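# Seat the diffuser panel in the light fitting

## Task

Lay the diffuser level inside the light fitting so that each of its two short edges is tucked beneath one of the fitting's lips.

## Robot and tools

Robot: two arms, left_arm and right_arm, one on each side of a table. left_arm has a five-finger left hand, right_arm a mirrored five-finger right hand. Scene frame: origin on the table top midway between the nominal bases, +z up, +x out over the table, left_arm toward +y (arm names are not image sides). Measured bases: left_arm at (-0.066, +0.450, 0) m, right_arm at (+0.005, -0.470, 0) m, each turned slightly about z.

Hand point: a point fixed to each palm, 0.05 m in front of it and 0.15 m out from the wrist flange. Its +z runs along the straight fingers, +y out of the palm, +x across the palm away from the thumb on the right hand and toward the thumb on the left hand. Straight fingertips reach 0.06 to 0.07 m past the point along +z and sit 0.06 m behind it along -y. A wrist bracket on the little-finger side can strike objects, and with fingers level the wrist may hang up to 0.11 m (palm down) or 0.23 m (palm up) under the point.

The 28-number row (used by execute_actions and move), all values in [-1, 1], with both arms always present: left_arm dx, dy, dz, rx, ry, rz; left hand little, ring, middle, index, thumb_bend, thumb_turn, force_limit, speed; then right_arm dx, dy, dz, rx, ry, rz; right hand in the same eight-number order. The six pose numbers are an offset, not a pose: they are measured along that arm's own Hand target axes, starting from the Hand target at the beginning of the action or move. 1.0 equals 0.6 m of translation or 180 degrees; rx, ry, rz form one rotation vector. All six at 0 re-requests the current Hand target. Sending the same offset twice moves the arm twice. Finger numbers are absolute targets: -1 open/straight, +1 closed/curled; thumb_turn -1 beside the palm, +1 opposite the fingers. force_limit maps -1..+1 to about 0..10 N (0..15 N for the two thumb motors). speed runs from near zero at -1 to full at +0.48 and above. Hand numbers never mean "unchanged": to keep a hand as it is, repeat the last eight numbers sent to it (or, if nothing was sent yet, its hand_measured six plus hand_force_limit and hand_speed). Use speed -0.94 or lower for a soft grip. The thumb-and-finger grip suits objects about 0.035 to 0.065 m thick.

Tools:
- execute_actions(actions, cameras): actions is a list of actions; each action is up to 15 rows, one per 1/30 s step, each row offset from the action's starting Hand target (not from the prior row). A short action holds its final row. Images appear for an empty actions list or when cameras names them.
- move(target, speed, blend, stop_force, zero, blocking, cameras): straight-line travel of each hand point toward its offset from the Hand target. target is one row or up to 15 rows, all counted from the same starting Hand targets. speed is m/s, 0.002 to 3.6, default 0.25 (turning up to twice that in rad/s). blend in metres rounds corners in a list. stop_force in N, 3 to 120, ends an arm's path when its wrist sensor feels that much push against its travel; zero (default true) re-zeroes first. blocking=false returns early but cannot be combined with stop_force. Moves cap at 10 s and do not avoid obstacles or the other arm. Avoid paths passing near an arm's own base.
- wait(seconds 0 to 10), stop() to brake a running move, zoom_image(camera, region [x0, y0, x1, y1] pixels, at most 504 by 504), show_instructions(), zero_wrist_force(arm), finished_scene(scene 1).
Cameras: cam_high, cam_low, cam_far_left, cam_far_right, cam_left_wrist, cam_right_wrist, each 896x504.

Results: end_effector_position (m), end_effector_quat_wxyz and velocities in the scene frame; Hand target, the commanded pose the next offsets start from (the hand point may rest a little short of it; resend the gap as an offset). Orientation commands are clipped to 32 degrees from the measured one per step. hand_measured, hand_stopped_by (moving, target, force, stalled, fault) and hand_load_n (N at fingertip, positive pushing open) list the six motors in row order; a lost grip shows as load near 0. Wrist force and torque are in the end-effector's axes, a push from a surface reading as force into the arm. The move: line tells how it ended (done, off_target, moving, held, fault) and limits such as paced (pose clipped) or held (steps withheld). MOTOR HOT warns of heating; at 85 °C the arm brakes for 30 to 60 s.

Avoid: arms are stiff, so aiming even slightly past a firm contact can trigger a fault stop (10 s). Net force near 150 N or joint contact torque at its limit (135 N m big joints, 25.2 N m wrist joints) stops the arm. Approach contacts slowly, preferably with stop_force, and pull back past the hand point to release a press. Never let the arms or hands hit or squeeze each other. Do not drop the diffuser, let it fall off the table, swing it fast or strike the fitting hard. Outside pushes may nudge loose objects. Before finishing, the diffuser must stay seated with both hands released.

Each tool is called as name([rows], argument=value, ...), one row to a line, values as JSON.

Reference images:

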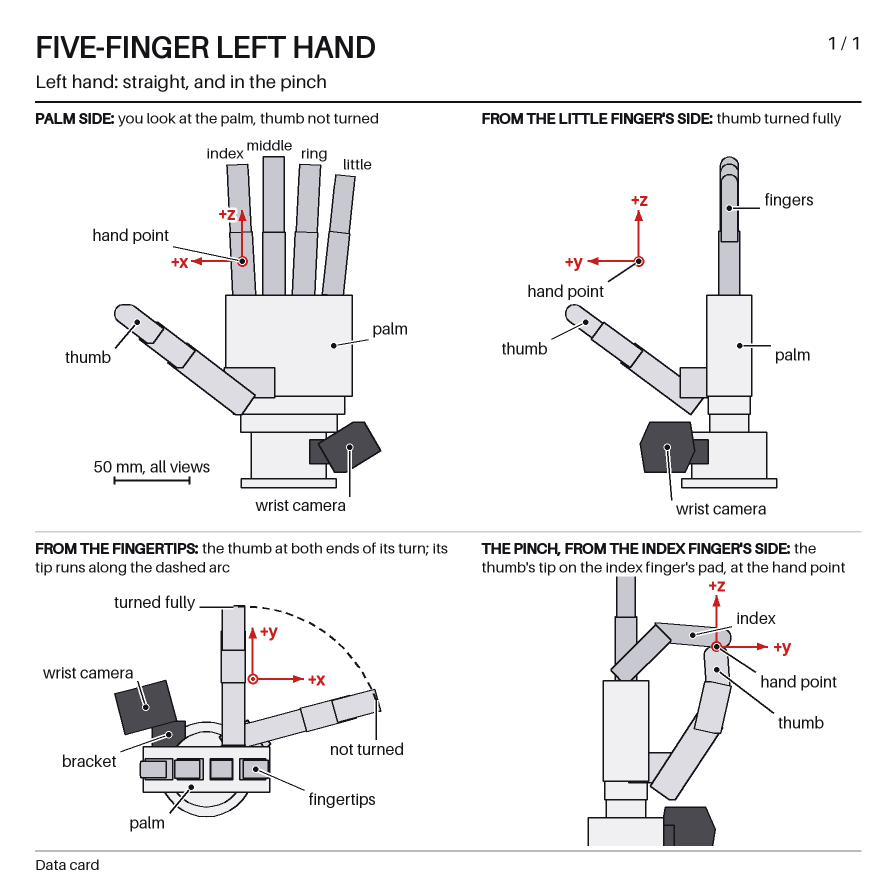

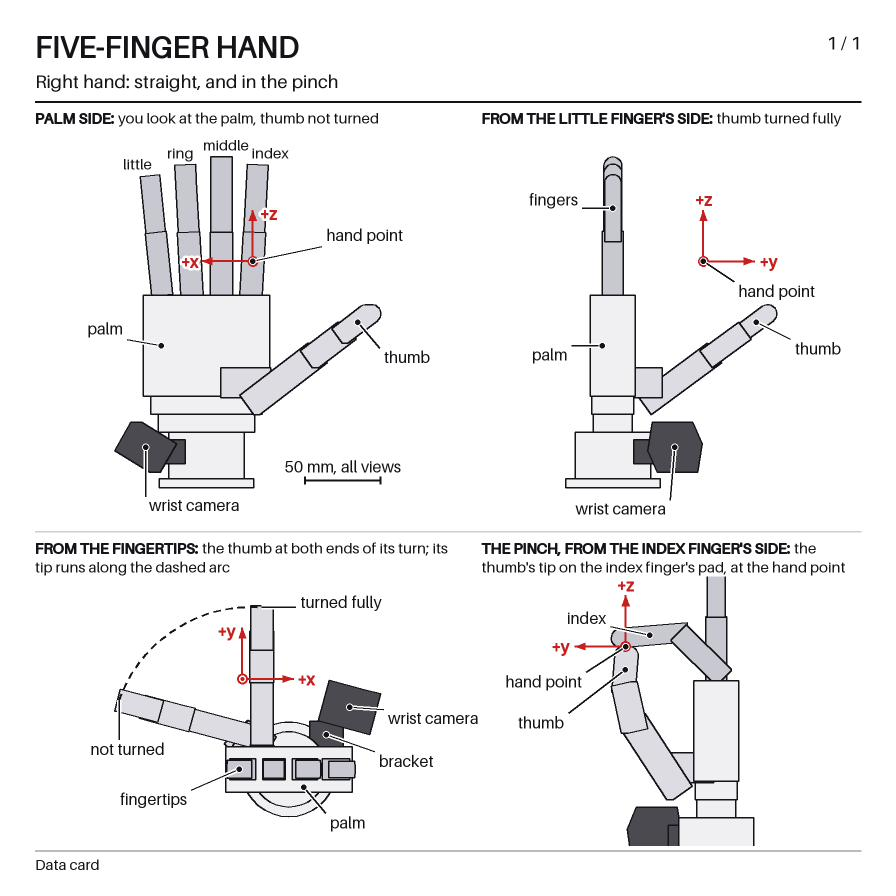

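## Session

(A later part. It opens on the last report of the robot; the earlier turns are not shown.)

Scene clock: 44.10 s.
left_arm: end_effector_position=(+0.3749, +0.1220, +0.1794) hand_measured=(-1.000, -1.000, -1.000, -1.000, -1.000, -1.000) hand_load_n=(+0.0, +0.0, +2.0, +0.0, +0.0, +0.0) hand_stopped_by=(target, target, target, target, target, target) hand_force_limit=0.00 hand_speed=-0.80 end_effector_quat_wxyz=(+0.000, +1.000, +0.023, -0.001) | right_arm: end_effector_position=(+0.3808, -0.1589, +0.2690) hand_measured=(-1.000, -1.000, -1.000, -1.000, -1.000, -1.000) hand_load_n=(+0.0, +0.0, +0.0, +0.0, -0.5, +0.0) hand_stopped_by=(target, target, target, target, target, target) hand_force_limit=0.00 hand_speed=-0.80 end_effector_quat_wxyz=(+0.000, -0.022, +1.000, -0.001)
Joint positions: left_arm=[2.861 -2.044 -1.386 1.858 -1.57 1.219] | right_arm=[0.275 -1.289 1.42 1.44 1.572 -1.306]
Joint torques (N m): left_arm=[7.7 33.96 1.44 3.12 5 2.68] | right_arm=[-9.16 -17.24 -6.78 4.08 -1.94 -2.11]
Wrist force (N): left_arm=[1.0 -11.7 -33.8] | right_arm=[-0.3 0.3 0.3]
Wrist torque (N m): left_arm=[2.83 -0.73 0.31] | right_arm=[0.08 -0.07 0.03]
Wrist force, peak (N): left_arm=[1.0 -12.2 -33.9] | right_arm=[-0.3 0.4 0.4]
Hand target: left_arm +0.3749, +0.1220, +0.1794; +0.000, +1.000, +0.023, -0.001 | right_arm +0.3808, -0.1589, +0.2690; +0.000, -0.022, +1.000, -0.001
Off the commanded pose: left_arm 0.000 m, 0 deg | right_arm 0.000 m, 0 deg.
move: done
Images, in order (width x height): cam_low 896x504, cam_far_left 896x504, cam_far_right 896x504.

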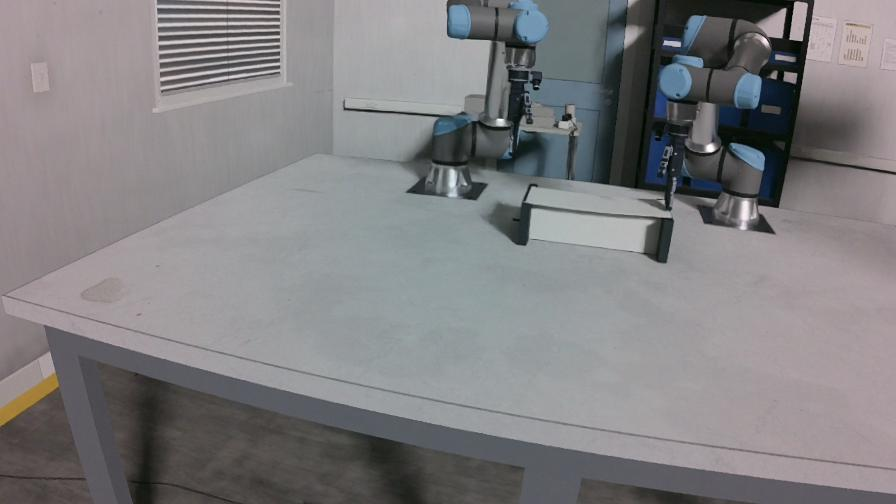

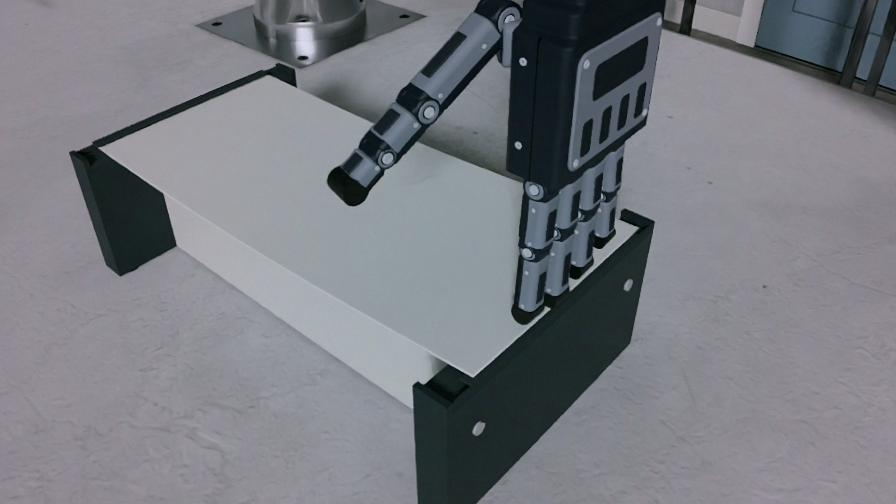

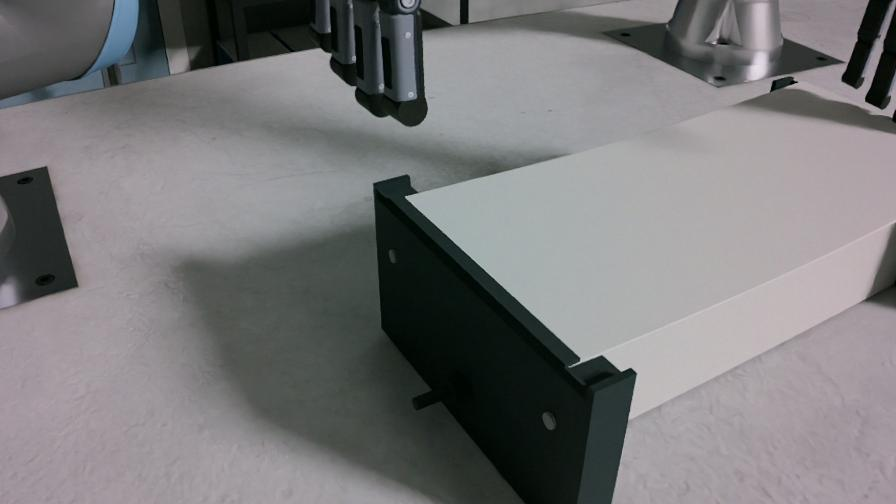

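move(target=[0,0,-0.05,0,0,0,-1,-1,-1,-1,-1,-1,0,-0.8,0.003,0.3487,0.115,0,0,0,-1,-1,-1,-1,-1,-1,0,-0.8], speed=0.2)

move(target=[0,0,0,0,0,0,-1,-1,-1,-1,-1,-1,0,-0.8,0,0,0.0833,0,0,0,-1,-1,-1,-1,-1,-1,0,-0.8], speed=0.02, stop_force=6, cameras=["cam_far_left","cam_far_right","cam_low"])

zoom_image(camera="cam_low", region=[500, 160, 700, 280])

Scene clock: 46.43 s.
left_arm: end_effector_position=(+0.3749, +0.1220, +0.2096) hand_measured=(-1.000, -1.000, -1.000, -1.000, -1.000, -1.000) hand_load_n=(+0.0, +0.0, +0.0, +0.0, +0.0, +0.0) hand_stopped_by=(target, target, target, target, target, target) hand_force_limit=0.00 hand_speed=-0.80 end_effector_quat_wxyz=(+0.000, +1.000, +0.023, -0.001) end_effector_velocity=(+0.001, +0.000, -0.002) end_effector_angular_velocity=(+0.000, -0.002, +0.002) | right_arm: end_effector_position=(+0.3700, +0.0346, +0.2046) hand_measured=(-1.000, -1.000, -1.000, -1.000, -1.000, -1.000) hand_load_n=(+0.0, +0.0, +0.0, +0.0, +0.0, +0.0) hand_stopped_by=(target, target, target, target, target, target) hand_force_limit=0.00 hand_speed=-0.80 end_effector_quat_wxyz=(+0.000, -0.022, +1.000, +0.000)
Joint positions: left_arm=[2.861 -2.025 -1.333 1.787 -1.57 1.219] | right_arm=[0.647 -0.937 1.065 1.442 1.571 -0.935]
Joint velocities: left_arm=[0.001 -0.001 -0.003 0.005 0 -0.001] | right_arm=[within noise]
Joint torques (N m): left_arm=[11.36 37.05 11.2 -0.94 -1.46 2.54] | right_arm=[-4.88 -56.93 -5.37 0.25 0.14 -1.96]
Wrist force (N): left_arm=[-0.2 -0.2 -0.3] | right_arm=[-0.1 0.3 0.0]
Wrist torque (N m): left_arm=[0.03 0.02 0.00] | right_arm=[0.10 -0.09 0.10]
Wrist force, peak (N): left_arm=[1.0 -12.0 -33.8] | right_arm=[0.5 8.0 3.9]
Hand target: left_arm +0.3749, +0.1220, +0.2094; +0.000, +1.000, +0.023, -0.001 | right_arm +0.3700, +0.0346, +0.2046; +0.000, -0.022, +1.000, +0.000 (not the last commanded pose)
Off the commanded pose: left_arm 0.000 m, 0 deg | right_arm 0.016 m, 0 deg.
move: held (right_arm; a check stopped the path); limits=held
pose unreachable (right arm): on one or more control steps of this call, first in action 0 (counted from 0), this arm could not follow its commanded pose, so it was not sent that pose on those steps. It may still have moved: this result reports where it is.
cause: moving toward the commanded pose would bring a part of the arm too close to another arm (a part of this arm just beyond joint 4 (wrist 1) and a part of the left arm just beyond its joint 4 (wrist 1), 16 mm apart when this arm was first held).

Scene clock: 49.37 s.
left_arm: end_effector_position=(+0.3749, +0.1220, +0.2094) hand_measured=(-1.000, -1.000, -1.000, -1.000, -1.000, -1.000) hand_load_n=(+0.0, +0.0, +0.0, +0.0, +0.0, +0.0) hand_stopped_by=(target, target, target, target, target, target) hand_force_limit=0.00 hand_speed=-0.80 end_effector_quat_wxyz=(+0.000, +1.000, +0.023, -0.001) | right_arm: end_effector_position=(+0.3700, +0.0346, +0.1694) hand_measured=(-1.000, -1.000, -1.000, -1.000, -1.000, -1.000) hand_load_n=(+0.0, +0.0, +0.0, +0.0, +0.0, +0.0) hand_stopped_by=(target, target, target, target, target, target) hand_force_limit=0.00 hand_speed=-0.80 end_effector_quat_wxyz=(+0.000, -0.022, +1.000, +0.000)
Joint positions: left_arm=[2.861 -2.026 -1.334 1.788 -1.57 1.219] | right_arm=[0.647 -0.921 1.13 1.362 1.571 -0.935]
Joint torques (N m): left_arm=[8.93 30.58 9.54 -0.93 -1.08 2.11] | right_arm=[-8 -55.85 -29.13 1.51 -1.19 -1.88]
Wrist force (N): left_arm=[-0.2 -0.4 -0.5] | right_arm=[-0.4 0.1 -4.5]
Wrist torque (N m): left_arm=[0.02 0.02 0.00] | right_arm=[0.31 0.01 0.06]
Wrist force, peak (N): left_arm=[-0.3 -0.7 -0.3] | right_arm=[-0.6 0.5 -21.1]
Hand target: left_arm +0.3749, +0.1220, +0.2094; +0.000, +1.000, +0.023, -0.001 | right_arm +0.3700, +0.0346, +0.1694; +0.000, -0.022, +1.000, +0.000 (not the last commanded pose)
Off the commanded pose: left_arm 0.000 m, 0 deg | right_arm 0.015 m, 0 deg.
move: contact (right_arm)
Images, in order (width x height): cam_low 896x504, cam_far_left 896x504, cam_far_right 896x504.

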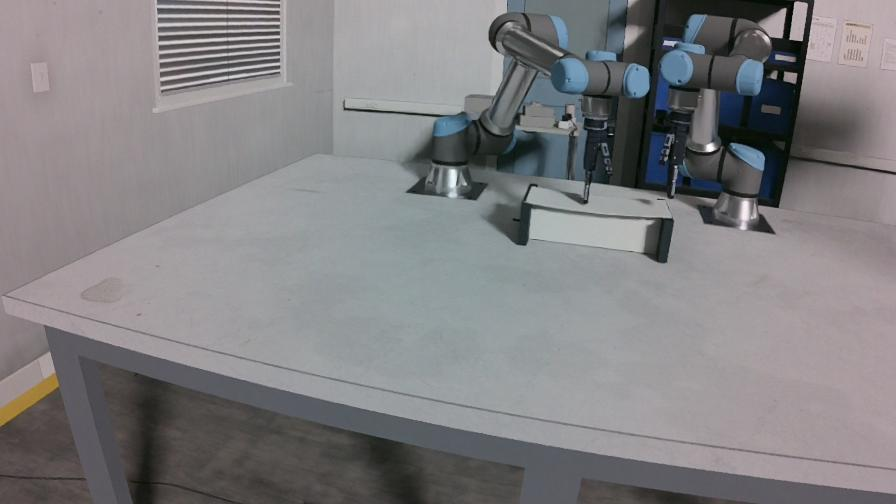

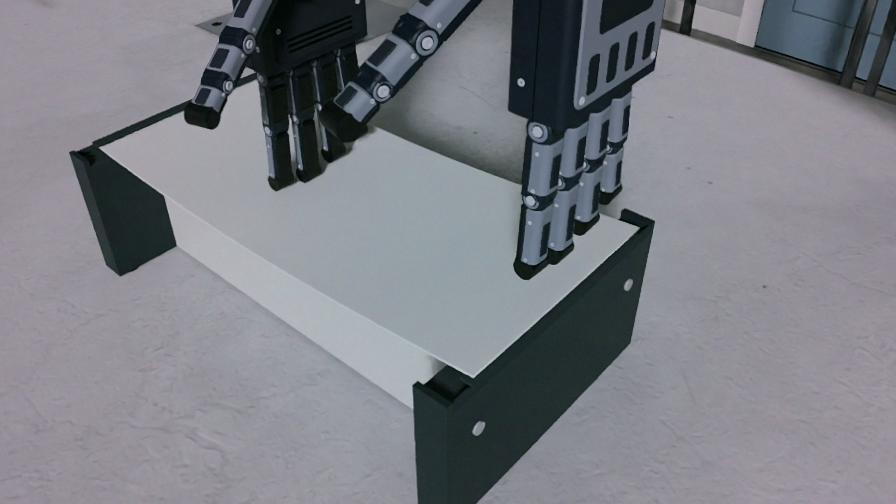

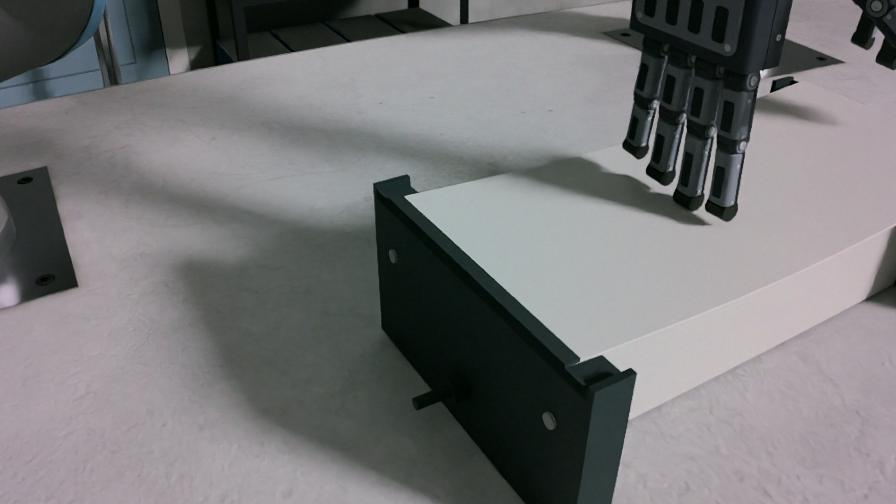

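Scaled by 2.520 from the camera's 896x504 image, which has a finer 1280x720 frame.

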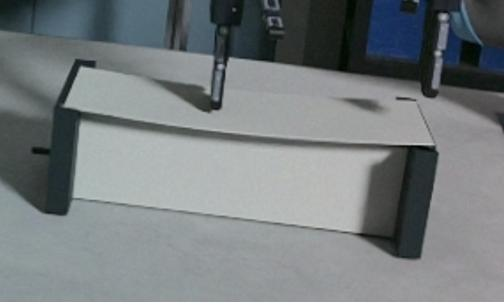

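move([
  [0,0,0,0,0,0,-1,-1,-1,-1,-1,-1,0,-0.8,0,0,-0.1333,0,0,0,0,0,0,0,-1,-1,0,0.3],
  [0,0,0,0,0,0,-1,-1,-1,-1,-1,-1,0,-0.8,-0.1716,-0.0819,-0.1343,0,0,-0.5,0,0,0,0,-1,-1,0,0.3],
  [0,0,0,0,0,0,-1,-1,-1,-1,-1,-1,0,-0.8,-0.1716,-0.0819,0.124,0,0,-0.5,0,0,0,0,-1,-1,0,0.3],
], speed=[0.2,0.5,0.2], blend=[0.01,0.01,0], cameras=["cam_far_left","cam_far_right","cam_low","cam_right_wrist"])

Scene clock: 54.23 s.
left_arm: end_effector_position=(+0.3749, +0.1220, +0.2094) hand_measured=(-1.000, -1.000, -1.000, -1.000, -1.000, -1.000) hand_load_n=(+0.0, +0.0, +0.0, +0.0, +0.0, +0.0) hand_stopped_by=(target, target, target, target, target, target) hand_force_limit=0.00 hand_speed=-0.80 end_effector_quat_wxyz=(+0.000, +1.000, +0.023, -0.001) | right_arm: end_effector_position=(+0.4751, -0.0100, +0.0952) hand_measured=(+0.000, +0.000, +0.000, +0.000, -1.000, -1.000) hand_load_n=(+0.5, +0.0, +0.5, +0.0, -0.5, +0.0) hand_stopped_by=(target, target, target, target, target, target) hand_force_limit=0.00 hand_speed=0.30 end_effector_quat_wxyz=(+0.000, +0.722, -0.692, +0.000) end_effector_velocity=(+0.001, +0.000, -0.002) end_effector_angular_velocity=(+0.001, -0.003, +0.000)
Joint positions: left_arm=[2.861 -2.026 -1.334 1.788 -1.57 1.219] | right_arm=[0.454 -0.466 0.486 1.55 1.571 -2.698]
Joint velocities: left_arm=[within noise] | right_arm=[0 0.001 0.001 -0.005 0.001 0]
Joint torques (N m): left_arm=[4.74 30.5 10.48 -1.56 -0.72 1.33] | right_arm=[-0.16 -44.01 -6.1 0.37 2.28 -1.58]
Wrist force (N): left_arm=[-0.3 -0.4 -0.2] | right_arm=[-0.3 0.2 0.1]
Wrist torque (N m): left_arm=[-0.01 0.04 0.00] | right_arm=[0.06 -0.03 0.03]
Wrist force, peak (N): left_arm=[-0.6 -0.3 -0.5] | right_arm=[-0.4 0.3 -4.6]
Hand target: left_arm +0.3749, +0.1220, +0.2094; +0.000, +1.000, +0.023, -0.001 | right_arm +0.4751, -0.0100, +0.0951; +0.000, +0.722, -0.692, +0.000
Off the commanded pose: left_arm 0.000 m, 0 deg | right_arm 0.000 m, 0 deg.
elbow stopped short (right arm): the move would have taken joint 3 (elbow) straighter than the controller allows.
move: done
camera_calibration:
cam_right_wrist: T_world_to_cam=[[-0.94209, -0.335358, 0.00131153, 0.443334], [-0.2888, 0.813274, 0.505153, 0.0979089], [-0.170474, 0.475521, -0.863029, 0.283165], [0, 0, 0, 1]] pos_world=[0.494208, -0.065602, 0.194339]
Images, in order (width x height): cam_low 896x504, cam_far_left 896x504, cam_far_right 896x504, cam_right_wrist 896x504.

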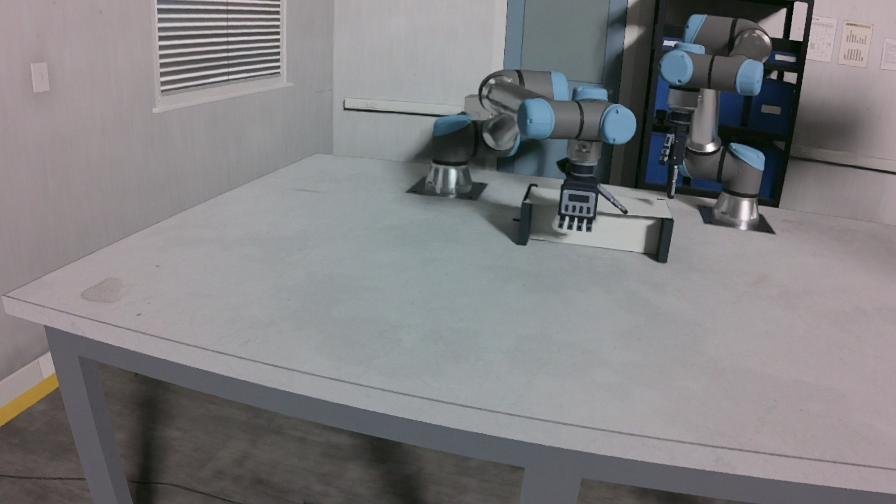

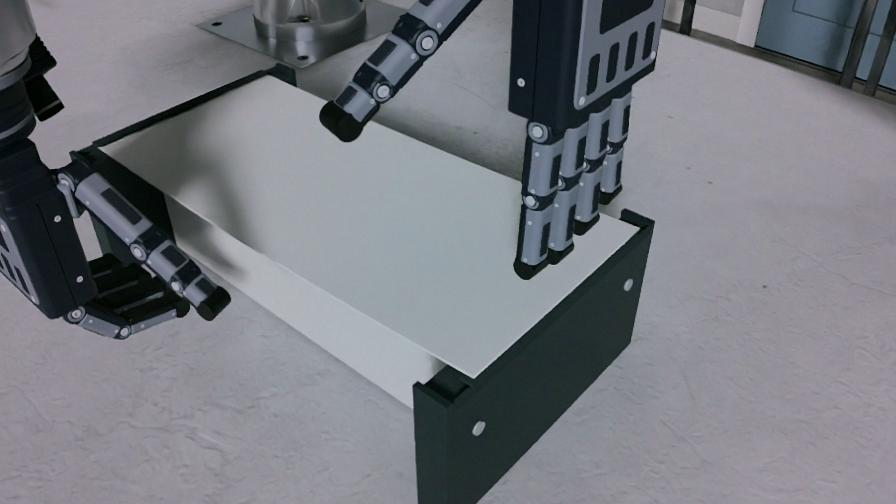

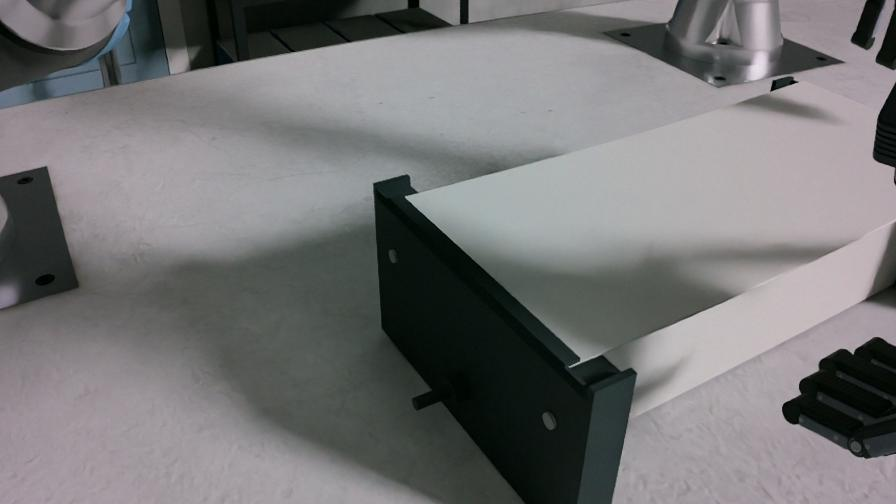

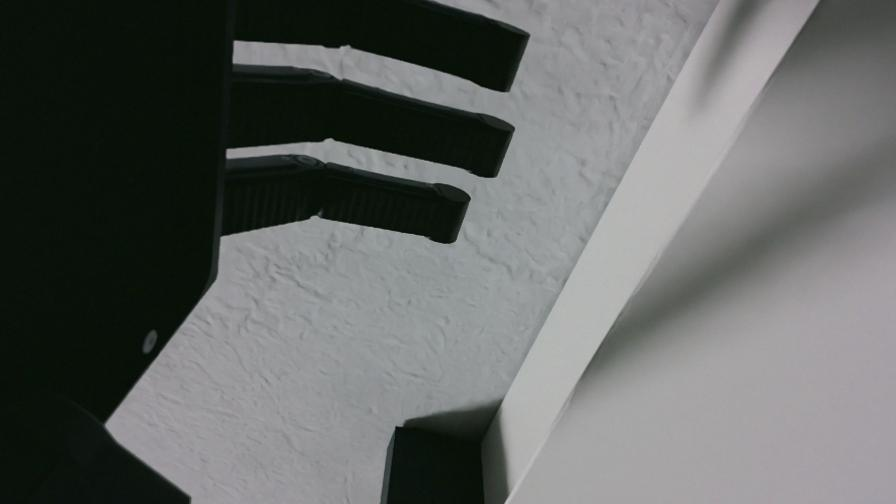

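move(target=[0,0,0,0,0,0,-1,-1,-1,-1,-1,-1,0,-0.8,0,0.0967,0,0,0,0,0,0,0,0,-1,-1,0,0.3], speed=0.06, stop_force=5, cameras=["cam_far_left","cam_far_right","cam_right_wrist"])

zoom_image(camera="cam_right_wrist", region=[250, 0, 650, 400])

Scene clock: 56.47 s.
left_arm: end_effector_position=(+0.3749, +0.1220, +0.2094) hand_measured=(-1.000, -1.000, -1.000, -1.000, -1.000, -1.000) hand_load_n=(+0.0, +0.5, +0.0, +0.0, +0.0, +0.0) hand_stopped_by=(target, target, target, target, target, target) hand_force_limit=0.00 hand_speed=-0.80 end_effector_quat_wxyz=(+0.000, +1.000, +0.023, -0.001) | right_arm: end_effector_position=(+0.4171, -0.0125, +0.0951) hand_measured=(+0.000, +0.000, +0.000, +0.000, -1.000, -1.000) hand_load_n=(+0.0, +0.0, +0.0, +0.0, +0.0, +0.0) hand_stopped_by=(target, target, target, target, target, target) hand_force_limit=0.00 hand_speed=0.30 end_effector_quat_wxyz=(+0.000, +0.722, -0.692, +0.000)
Joint positions: left_arm=[2.861 -2.026 -1.334 1.788 -1.57 1.219] | right_arm=[0.494 -0.644 0.83 1.385 1.571 -2.658]
Joint torques (N m): left_arm=[2.8 30.79 10.07 -1.54 -0.42 1.07] | right_arm=[-9.75 -39.56 -13.1 2.86 -1.19 -1.8]
Wrist force (N): left_arm=[-0.6 -0.2 -0.3] | right_arm=[-0.2 -0.1 -0.1]
Wrist torque (N m): left_arm=[0.03 0.08 -0.02] | right_arm=[0.03 -0.06 0.06]
Wrist force, peak (N): left_arm=[-0.6 -0.5 -0.3] | right_arm=[-0.5 0.2 0.3]
Hand target: left_arm +0.3749, +0.1220, +0.2094; +0.000, +1.000, +0.023, -0.001 | right_arm +0.4171, -0.0126, +0.0950; +0.000, +0.722, -0.692, +0.000
Off the commanded pose: left_arm 0.000 m, 0 deg | right_arm 0.000 m, 0 deg.
move: done
camera_calibration:
cam_right_wrist: T_world_to_cam=[[-0.942024, -0.335541, 0.00145463, 0.387785], [-0.288903, 0.813278, 0.505089, 0.0833504], [-0.170661, 0.475386, -0.863066, 0.274373], [0, 0, 0, 1]] pos_world=[0.436208, -0.0681023, 0.194139]
Images, in order (width x height): cam_far_left 896x504, cam_far_right 896x504, cam_right_wrist 896x504.

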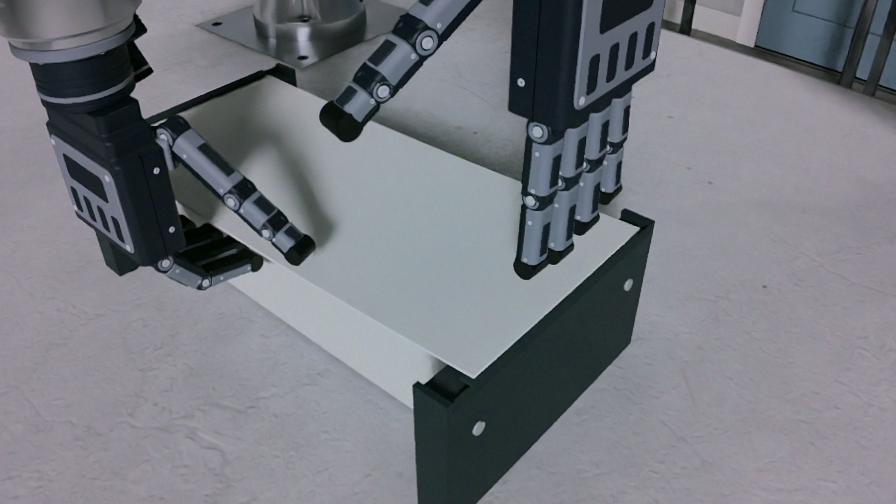

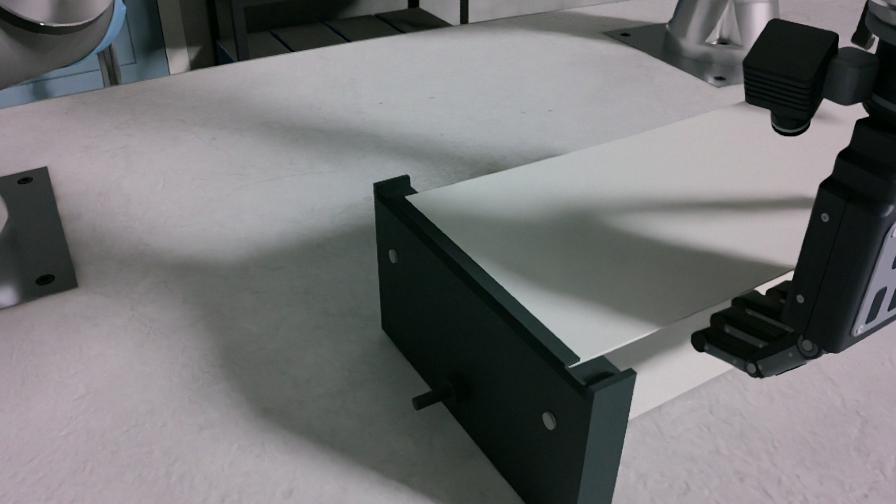

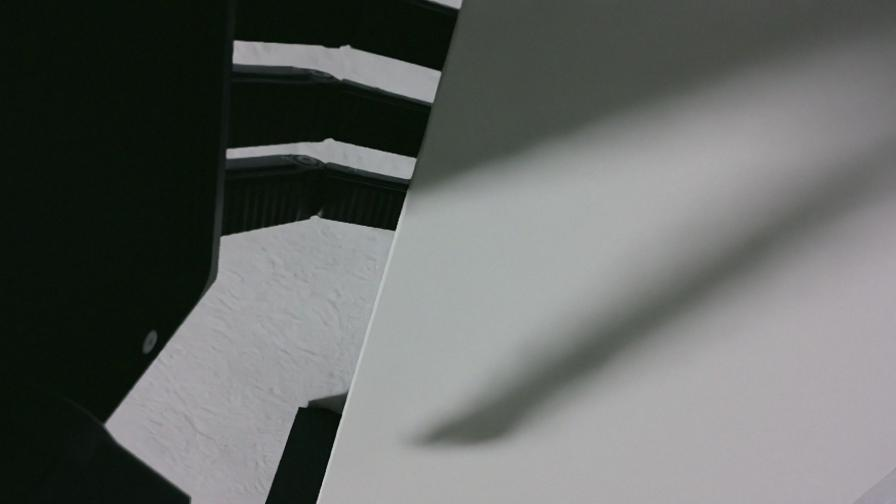

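Scaled by 1.260 from the camera's 896x504 image, which has a finer 1280x720 frame.

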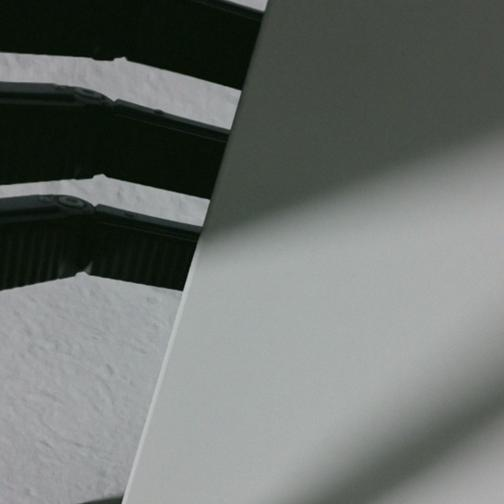

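move([
  [0,-0.025,0,0,0,0,-1,-1,-1,-1,-1,-1,0,-0.8,0,0,0,0,0,0,0,0,0,0,-1,-1,0,0.3],
  [0,-0.025,0.0505,0,0,0,-1,-1,-1,-1,-1,-1,0,-0.8,0,0,0,0,0,0,0,0,0,0,-1,-1,0,0.3],
  [0,-0.008,0.0505,0,0,0,-1,-1,-1,-1,-1,-1,0,-0.8,0,0,0,0,0,0,0,0,0,0,-1,-1,0,0.3],
  [0,-0.008,0.0505,0,0,0,-1,-1,-1,-1,-1,-1,0,-0.8,0,0,-0.05,0,0,0,0,0,0,0,-1,-1,0,0.3],
], speed=[0.1,0.15,0.05,0.04], cameras=["cam_far_left","cam_far_right","cam_right_wrist","cam_low"])

zoom_image(camera="cam_low", region=[500, 160, 700, 280])

zoom_image(camera="cam_far_left", region=[420, 200, 670, 430])

Scene clock: 59.67 s.
left_arm: end_effector_position=(+0.3746, +0.1268, +0.1791) hand_measured=(-1.000, -1.000, -1.000, -1.000, -1.000, -1.000) hand_load_n=(+0.0, +0.0, +1.0, +0.0, +0.0, +0.0) hand_stopped_by=(target, target, target, target, target, target) hand_force_limit=0.00 hand_speed=-0.80 end_effector_quat_wxyz=(+0.000, +1.000, +0.023, -0.001) | right_arm: end_effector_position=(+0.4172, -0.0125, +0.1253) hand_measured=(+0.000, +0.000, +0.000, +0.000, -1.000, -1.000) hand_load_n=(+0.5, +0.0, +0.0, +0.0, +0.0, +0.0) hand_stopped_by=(target, target, target, target, target, target) hand_force_limit=0.00 hand_speed=0.30 end_effector_quat_wxyz=(+0.000, +0.722, -0.692, +0.000) end_effector_velocity=(+0.000, +0.000, -0.001) end_effector_angular_velocity=(+0.001, -0.002, +0.001)
Joint positions: left_arm=[2.87 -2.037 -1.396 1.862 -1.57 1.228] | right_arm=[0.494 -0.659 0.78 1.449 1.571 -2.658]
Joint velocities: left_arm=[within noise] | right_arm=[0 0 0.004 -0.005 0 0]
Joint torques (N m): left_arm=[9.9 44.09 7.88 0.89 3.79 2.69] | right_arm=[-7.78 -44.61 -5.53 0.22 0.49 -0.82]
Wrist force (N): left_arm=[-0.4 -7.5 -10.8] | right_arm=[0.1 0.2 1.3]
Wrist torque (N m): left_arm=[1.09 -0.15 0.09] | right_arm=[0.00 -0.15 0.07]
Wrist force, peak (N): left_arm=[-0.1 -12.9 -11.3] | right_arm=[0.1 0.4 1.6]
Hand target: left_arm +0.3746, +0.1268, +0.1791; +0.000, +1.000, +0.023, -0.001 | right_arm +0.4171, -0.0126, +0.1250; +0.000, +0.722, -0.692, +0.000
Off the commanded pose: left_arm 0.000 m, 0 deg | right_arm 0.000 m, 0 deg.
move: done
camera_calibration:
cam_right_wrist: T_world_to_cam=[[-0.942015, -0.335569, 0.00106941, 0.387823], [-0.289102, 0.813182, 0.505128, 0.0681686], [-0.170375, 0.475529, -0.863044, 0.300318], [0, 0, 0, 1]] pos_world=[0.436209, -0.0681019, 0.224339]
Images, in order (width x height): cam_low 896x504, cam_far_left 896x504, cam_far_right 896x504, cam_right_wrist 896x504.

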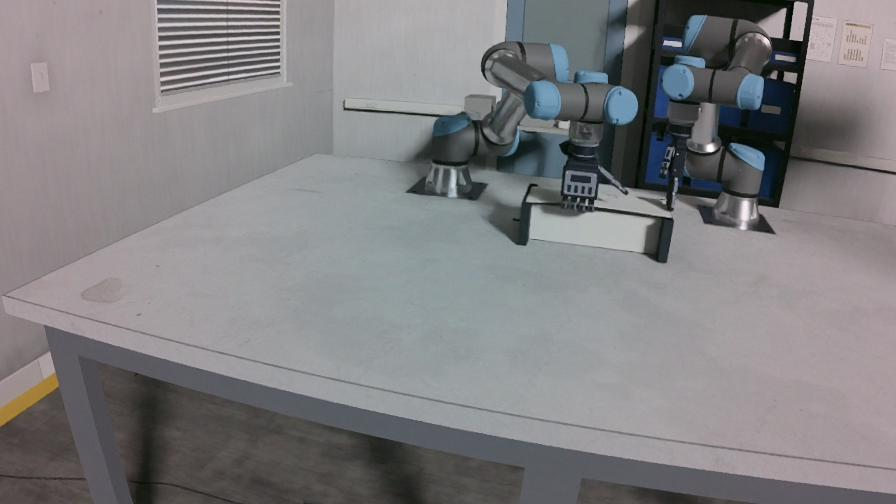

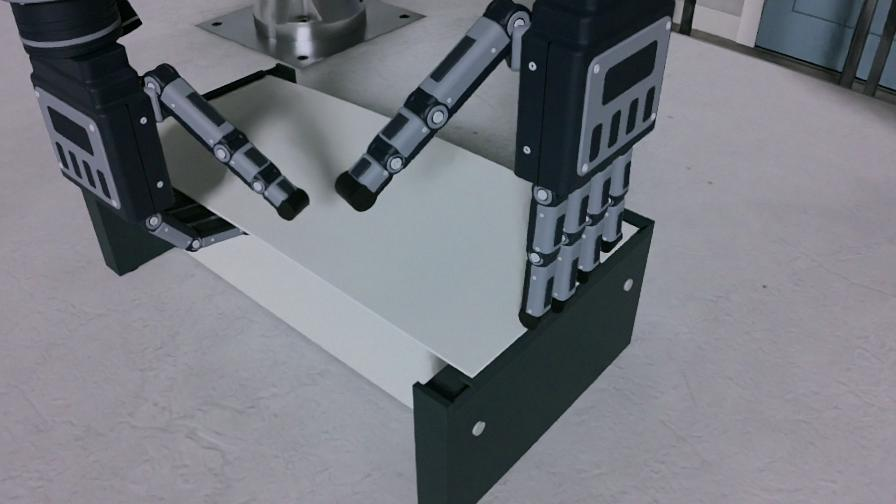

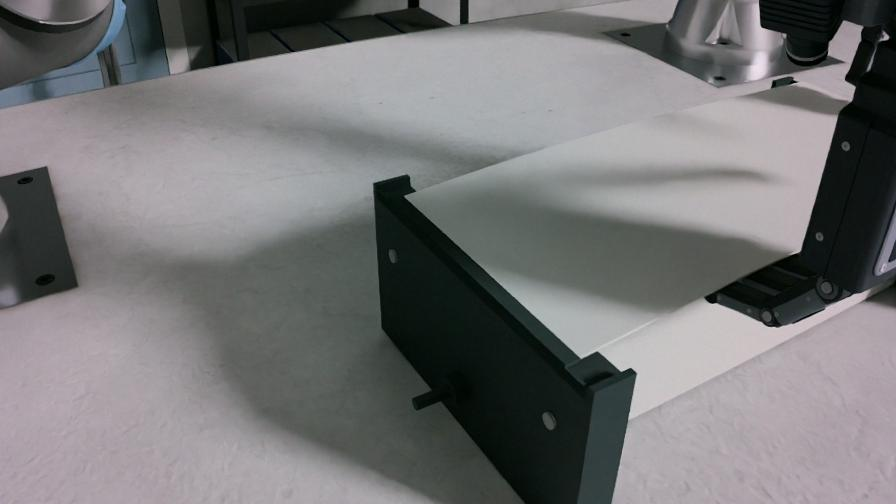

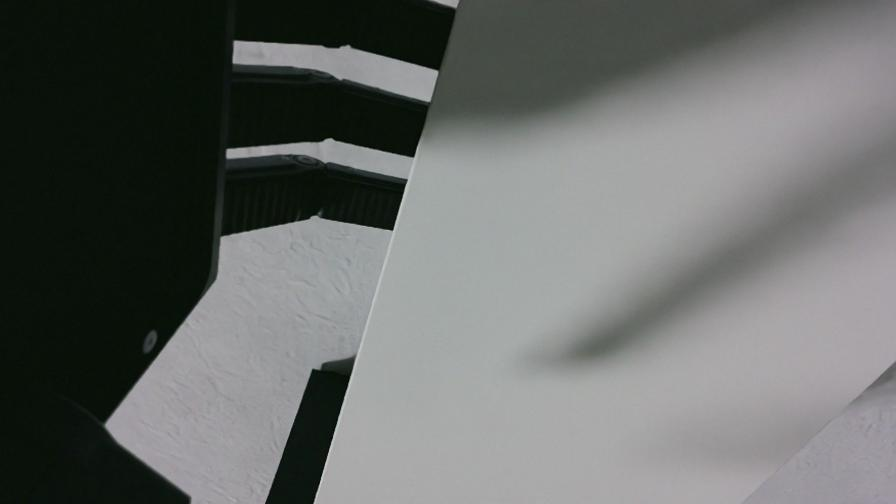

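Scaled by 2.520 from the camera's 896x504 image, which has a finer 1280x720 frame.

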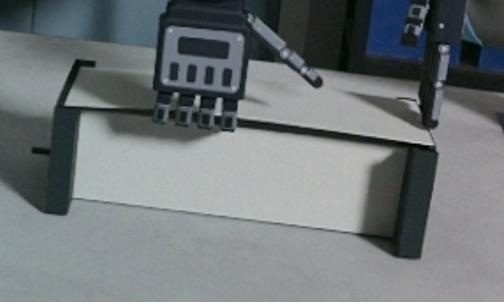

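Scaled by 2.016 from the camera's 896x504 image, which has a finer 1280x720 frame.

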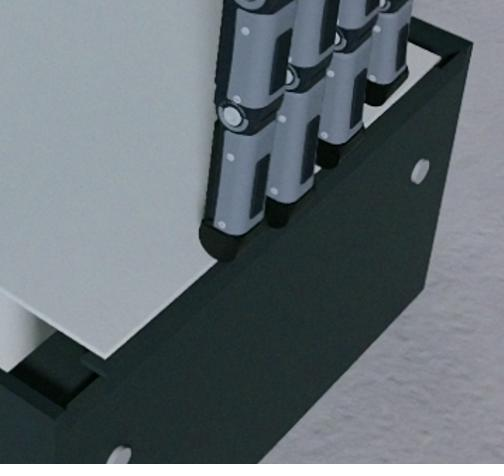

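move(target=[0,0,0,0,0,0,-1,-1,-1,-1,-1,-1,0,-0.8,0,0,-0.025,0,0,0,0,0,0,0,-1,-1,0,0.3], speed=0.04, cameras=["cam_far_left","cam_far_right","cam_low"])

zoom_image(camera="cam_low", region=[500, 160, 700, 280])

zoom_image(camera="cam_far_left", region=[420, 200, 670, 430])

Scene clock: 60.53 s.
left_arm: end_effector_position=(+0.3746, +0.1268, +0.1791) hand_measured=(-1.000, -1.000, -1.000, -1.000, -1.000, -1.000) hand_load_n=(+0.0, +0.0, +0.5, +0.0, +0.0, +0.0) hand_stopped_by=(target, target, target, target, target, target) hand_force_limit=0.00 hand_speed=-0.80 end_effector_quat_wxyz=(+0.000, +1.000, +0.023, -0.001) | right_arm: end_effector_position=(+0.4171, -0.0125, +0.1403) hand_measured=(+0.000, +0.000, +0.000, +0.000, -1.000, -1.000) hand_load_n=(+4.0, +0.5, +0.0, +0.5, +0.0, +0.0) hand_stopped_by=(target, target, target, target, target, target) hand_force_limit=0.00 hand_speed=0.30 end_effector_quat_wxyz=(+0.000, +0.722, -0.692, +0.000) end_effector_velocity=(+0.001, +0.000, -0.002) end_effector_angular_velocity=(+0.002, -0.003, +0.000)
Joint positions: left_arm=[2.87 -2.037 -1.396 1.862 -1.57 1.228] | right_arm=[0.494 -0.665 0.752 1.483 1.571 -2.658]
Joint velocities: left_arm=[within noise] | right_arm=[0 0 0.003 -0.006 0 0]
Joint torques (N m): left_arm=[9.69 44.8 8.69 0.01 2.07 2.66] | right_arm=[-3.3 -55.17 -7.48 0.76 0.7 0.44]
Wrist force (N): left_arm=[-0.5 -3.3 -8.6] | right_arm=[-0.7 0.9 4.8]
Wrist torque (N m): left_arm=[0.86 -0.13 -0.02] | right_arm=[0.01 -0.35 0.08]
Wrist force, peak (N): left_arm=[-0.2 -7.8 -11.2] | right_arm=[-0.7 0.8 5.0]
Hand target: left_arm +0.3746, +0.1268, +0.1791; +0.000, +1.000, +0.023, -0.001 | right_arm +0.4171, -0.0126, +0.1400; +0.000, +0.722, -0.692, +0.000
Off the commanded pose: left_arm 0.000 m, 0 deg | right_arm 0.000 m, 0 deg.
move: done
Images, in order (width x height): cam_low 896x504, cam_far_left 896x504, cam_far_right 896x504.

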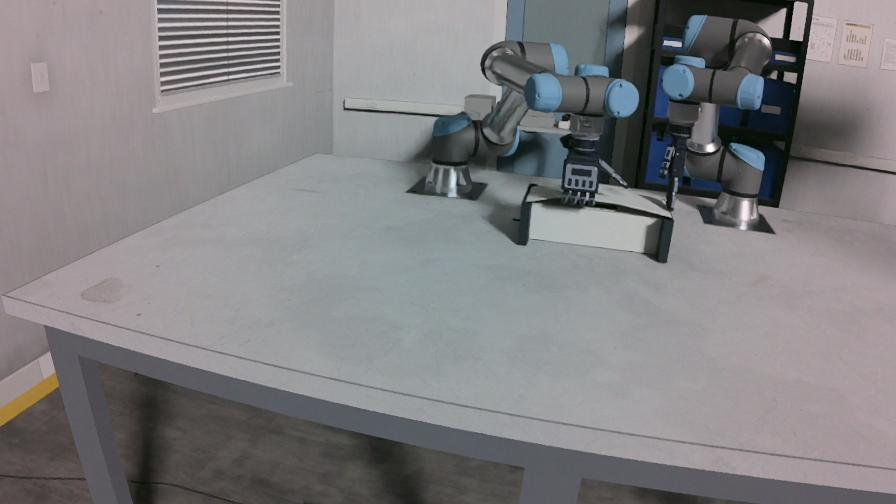

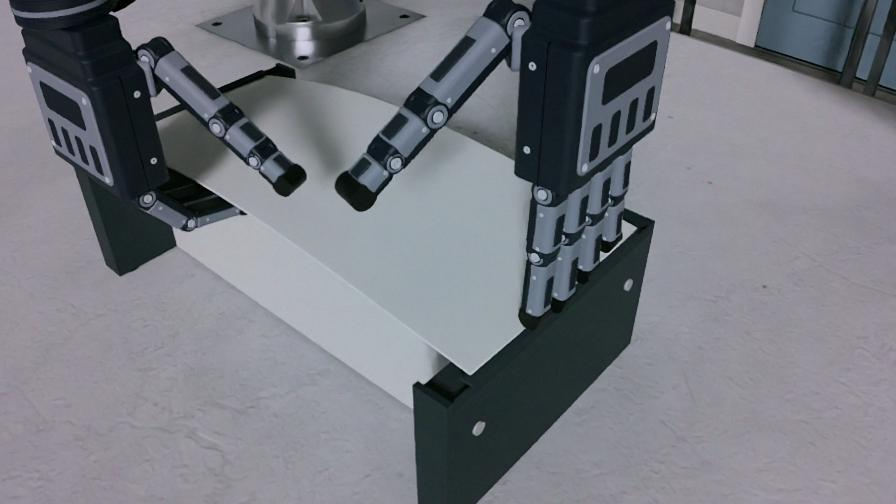

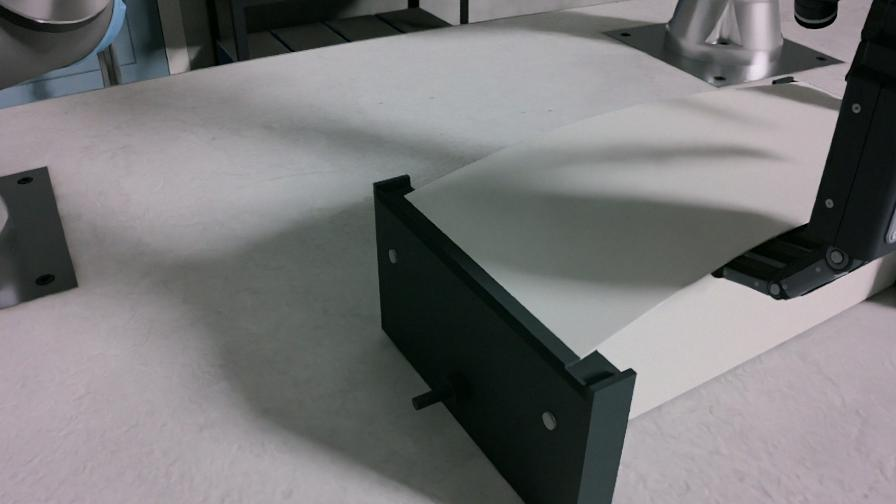

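Scaled by 2.520 from the camera's 896x504 image, which has a finer 1280x720 frame.

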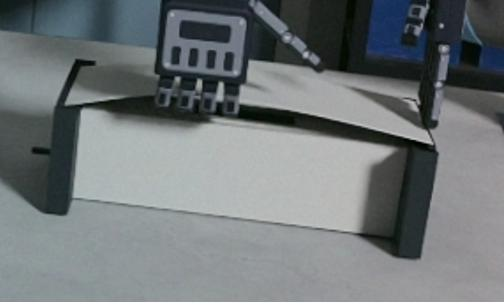

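Scaled by 2.016 from the camera's 896x504 image, which has a finer 1280x720 frame.

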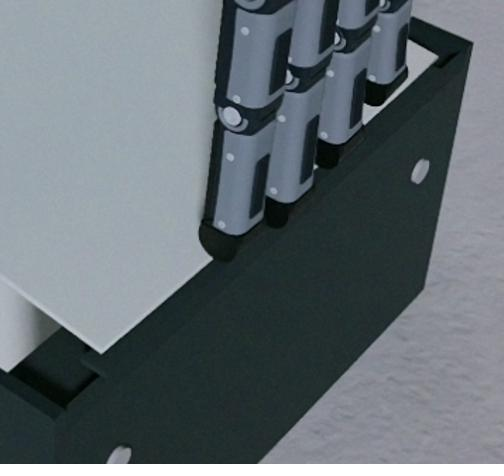

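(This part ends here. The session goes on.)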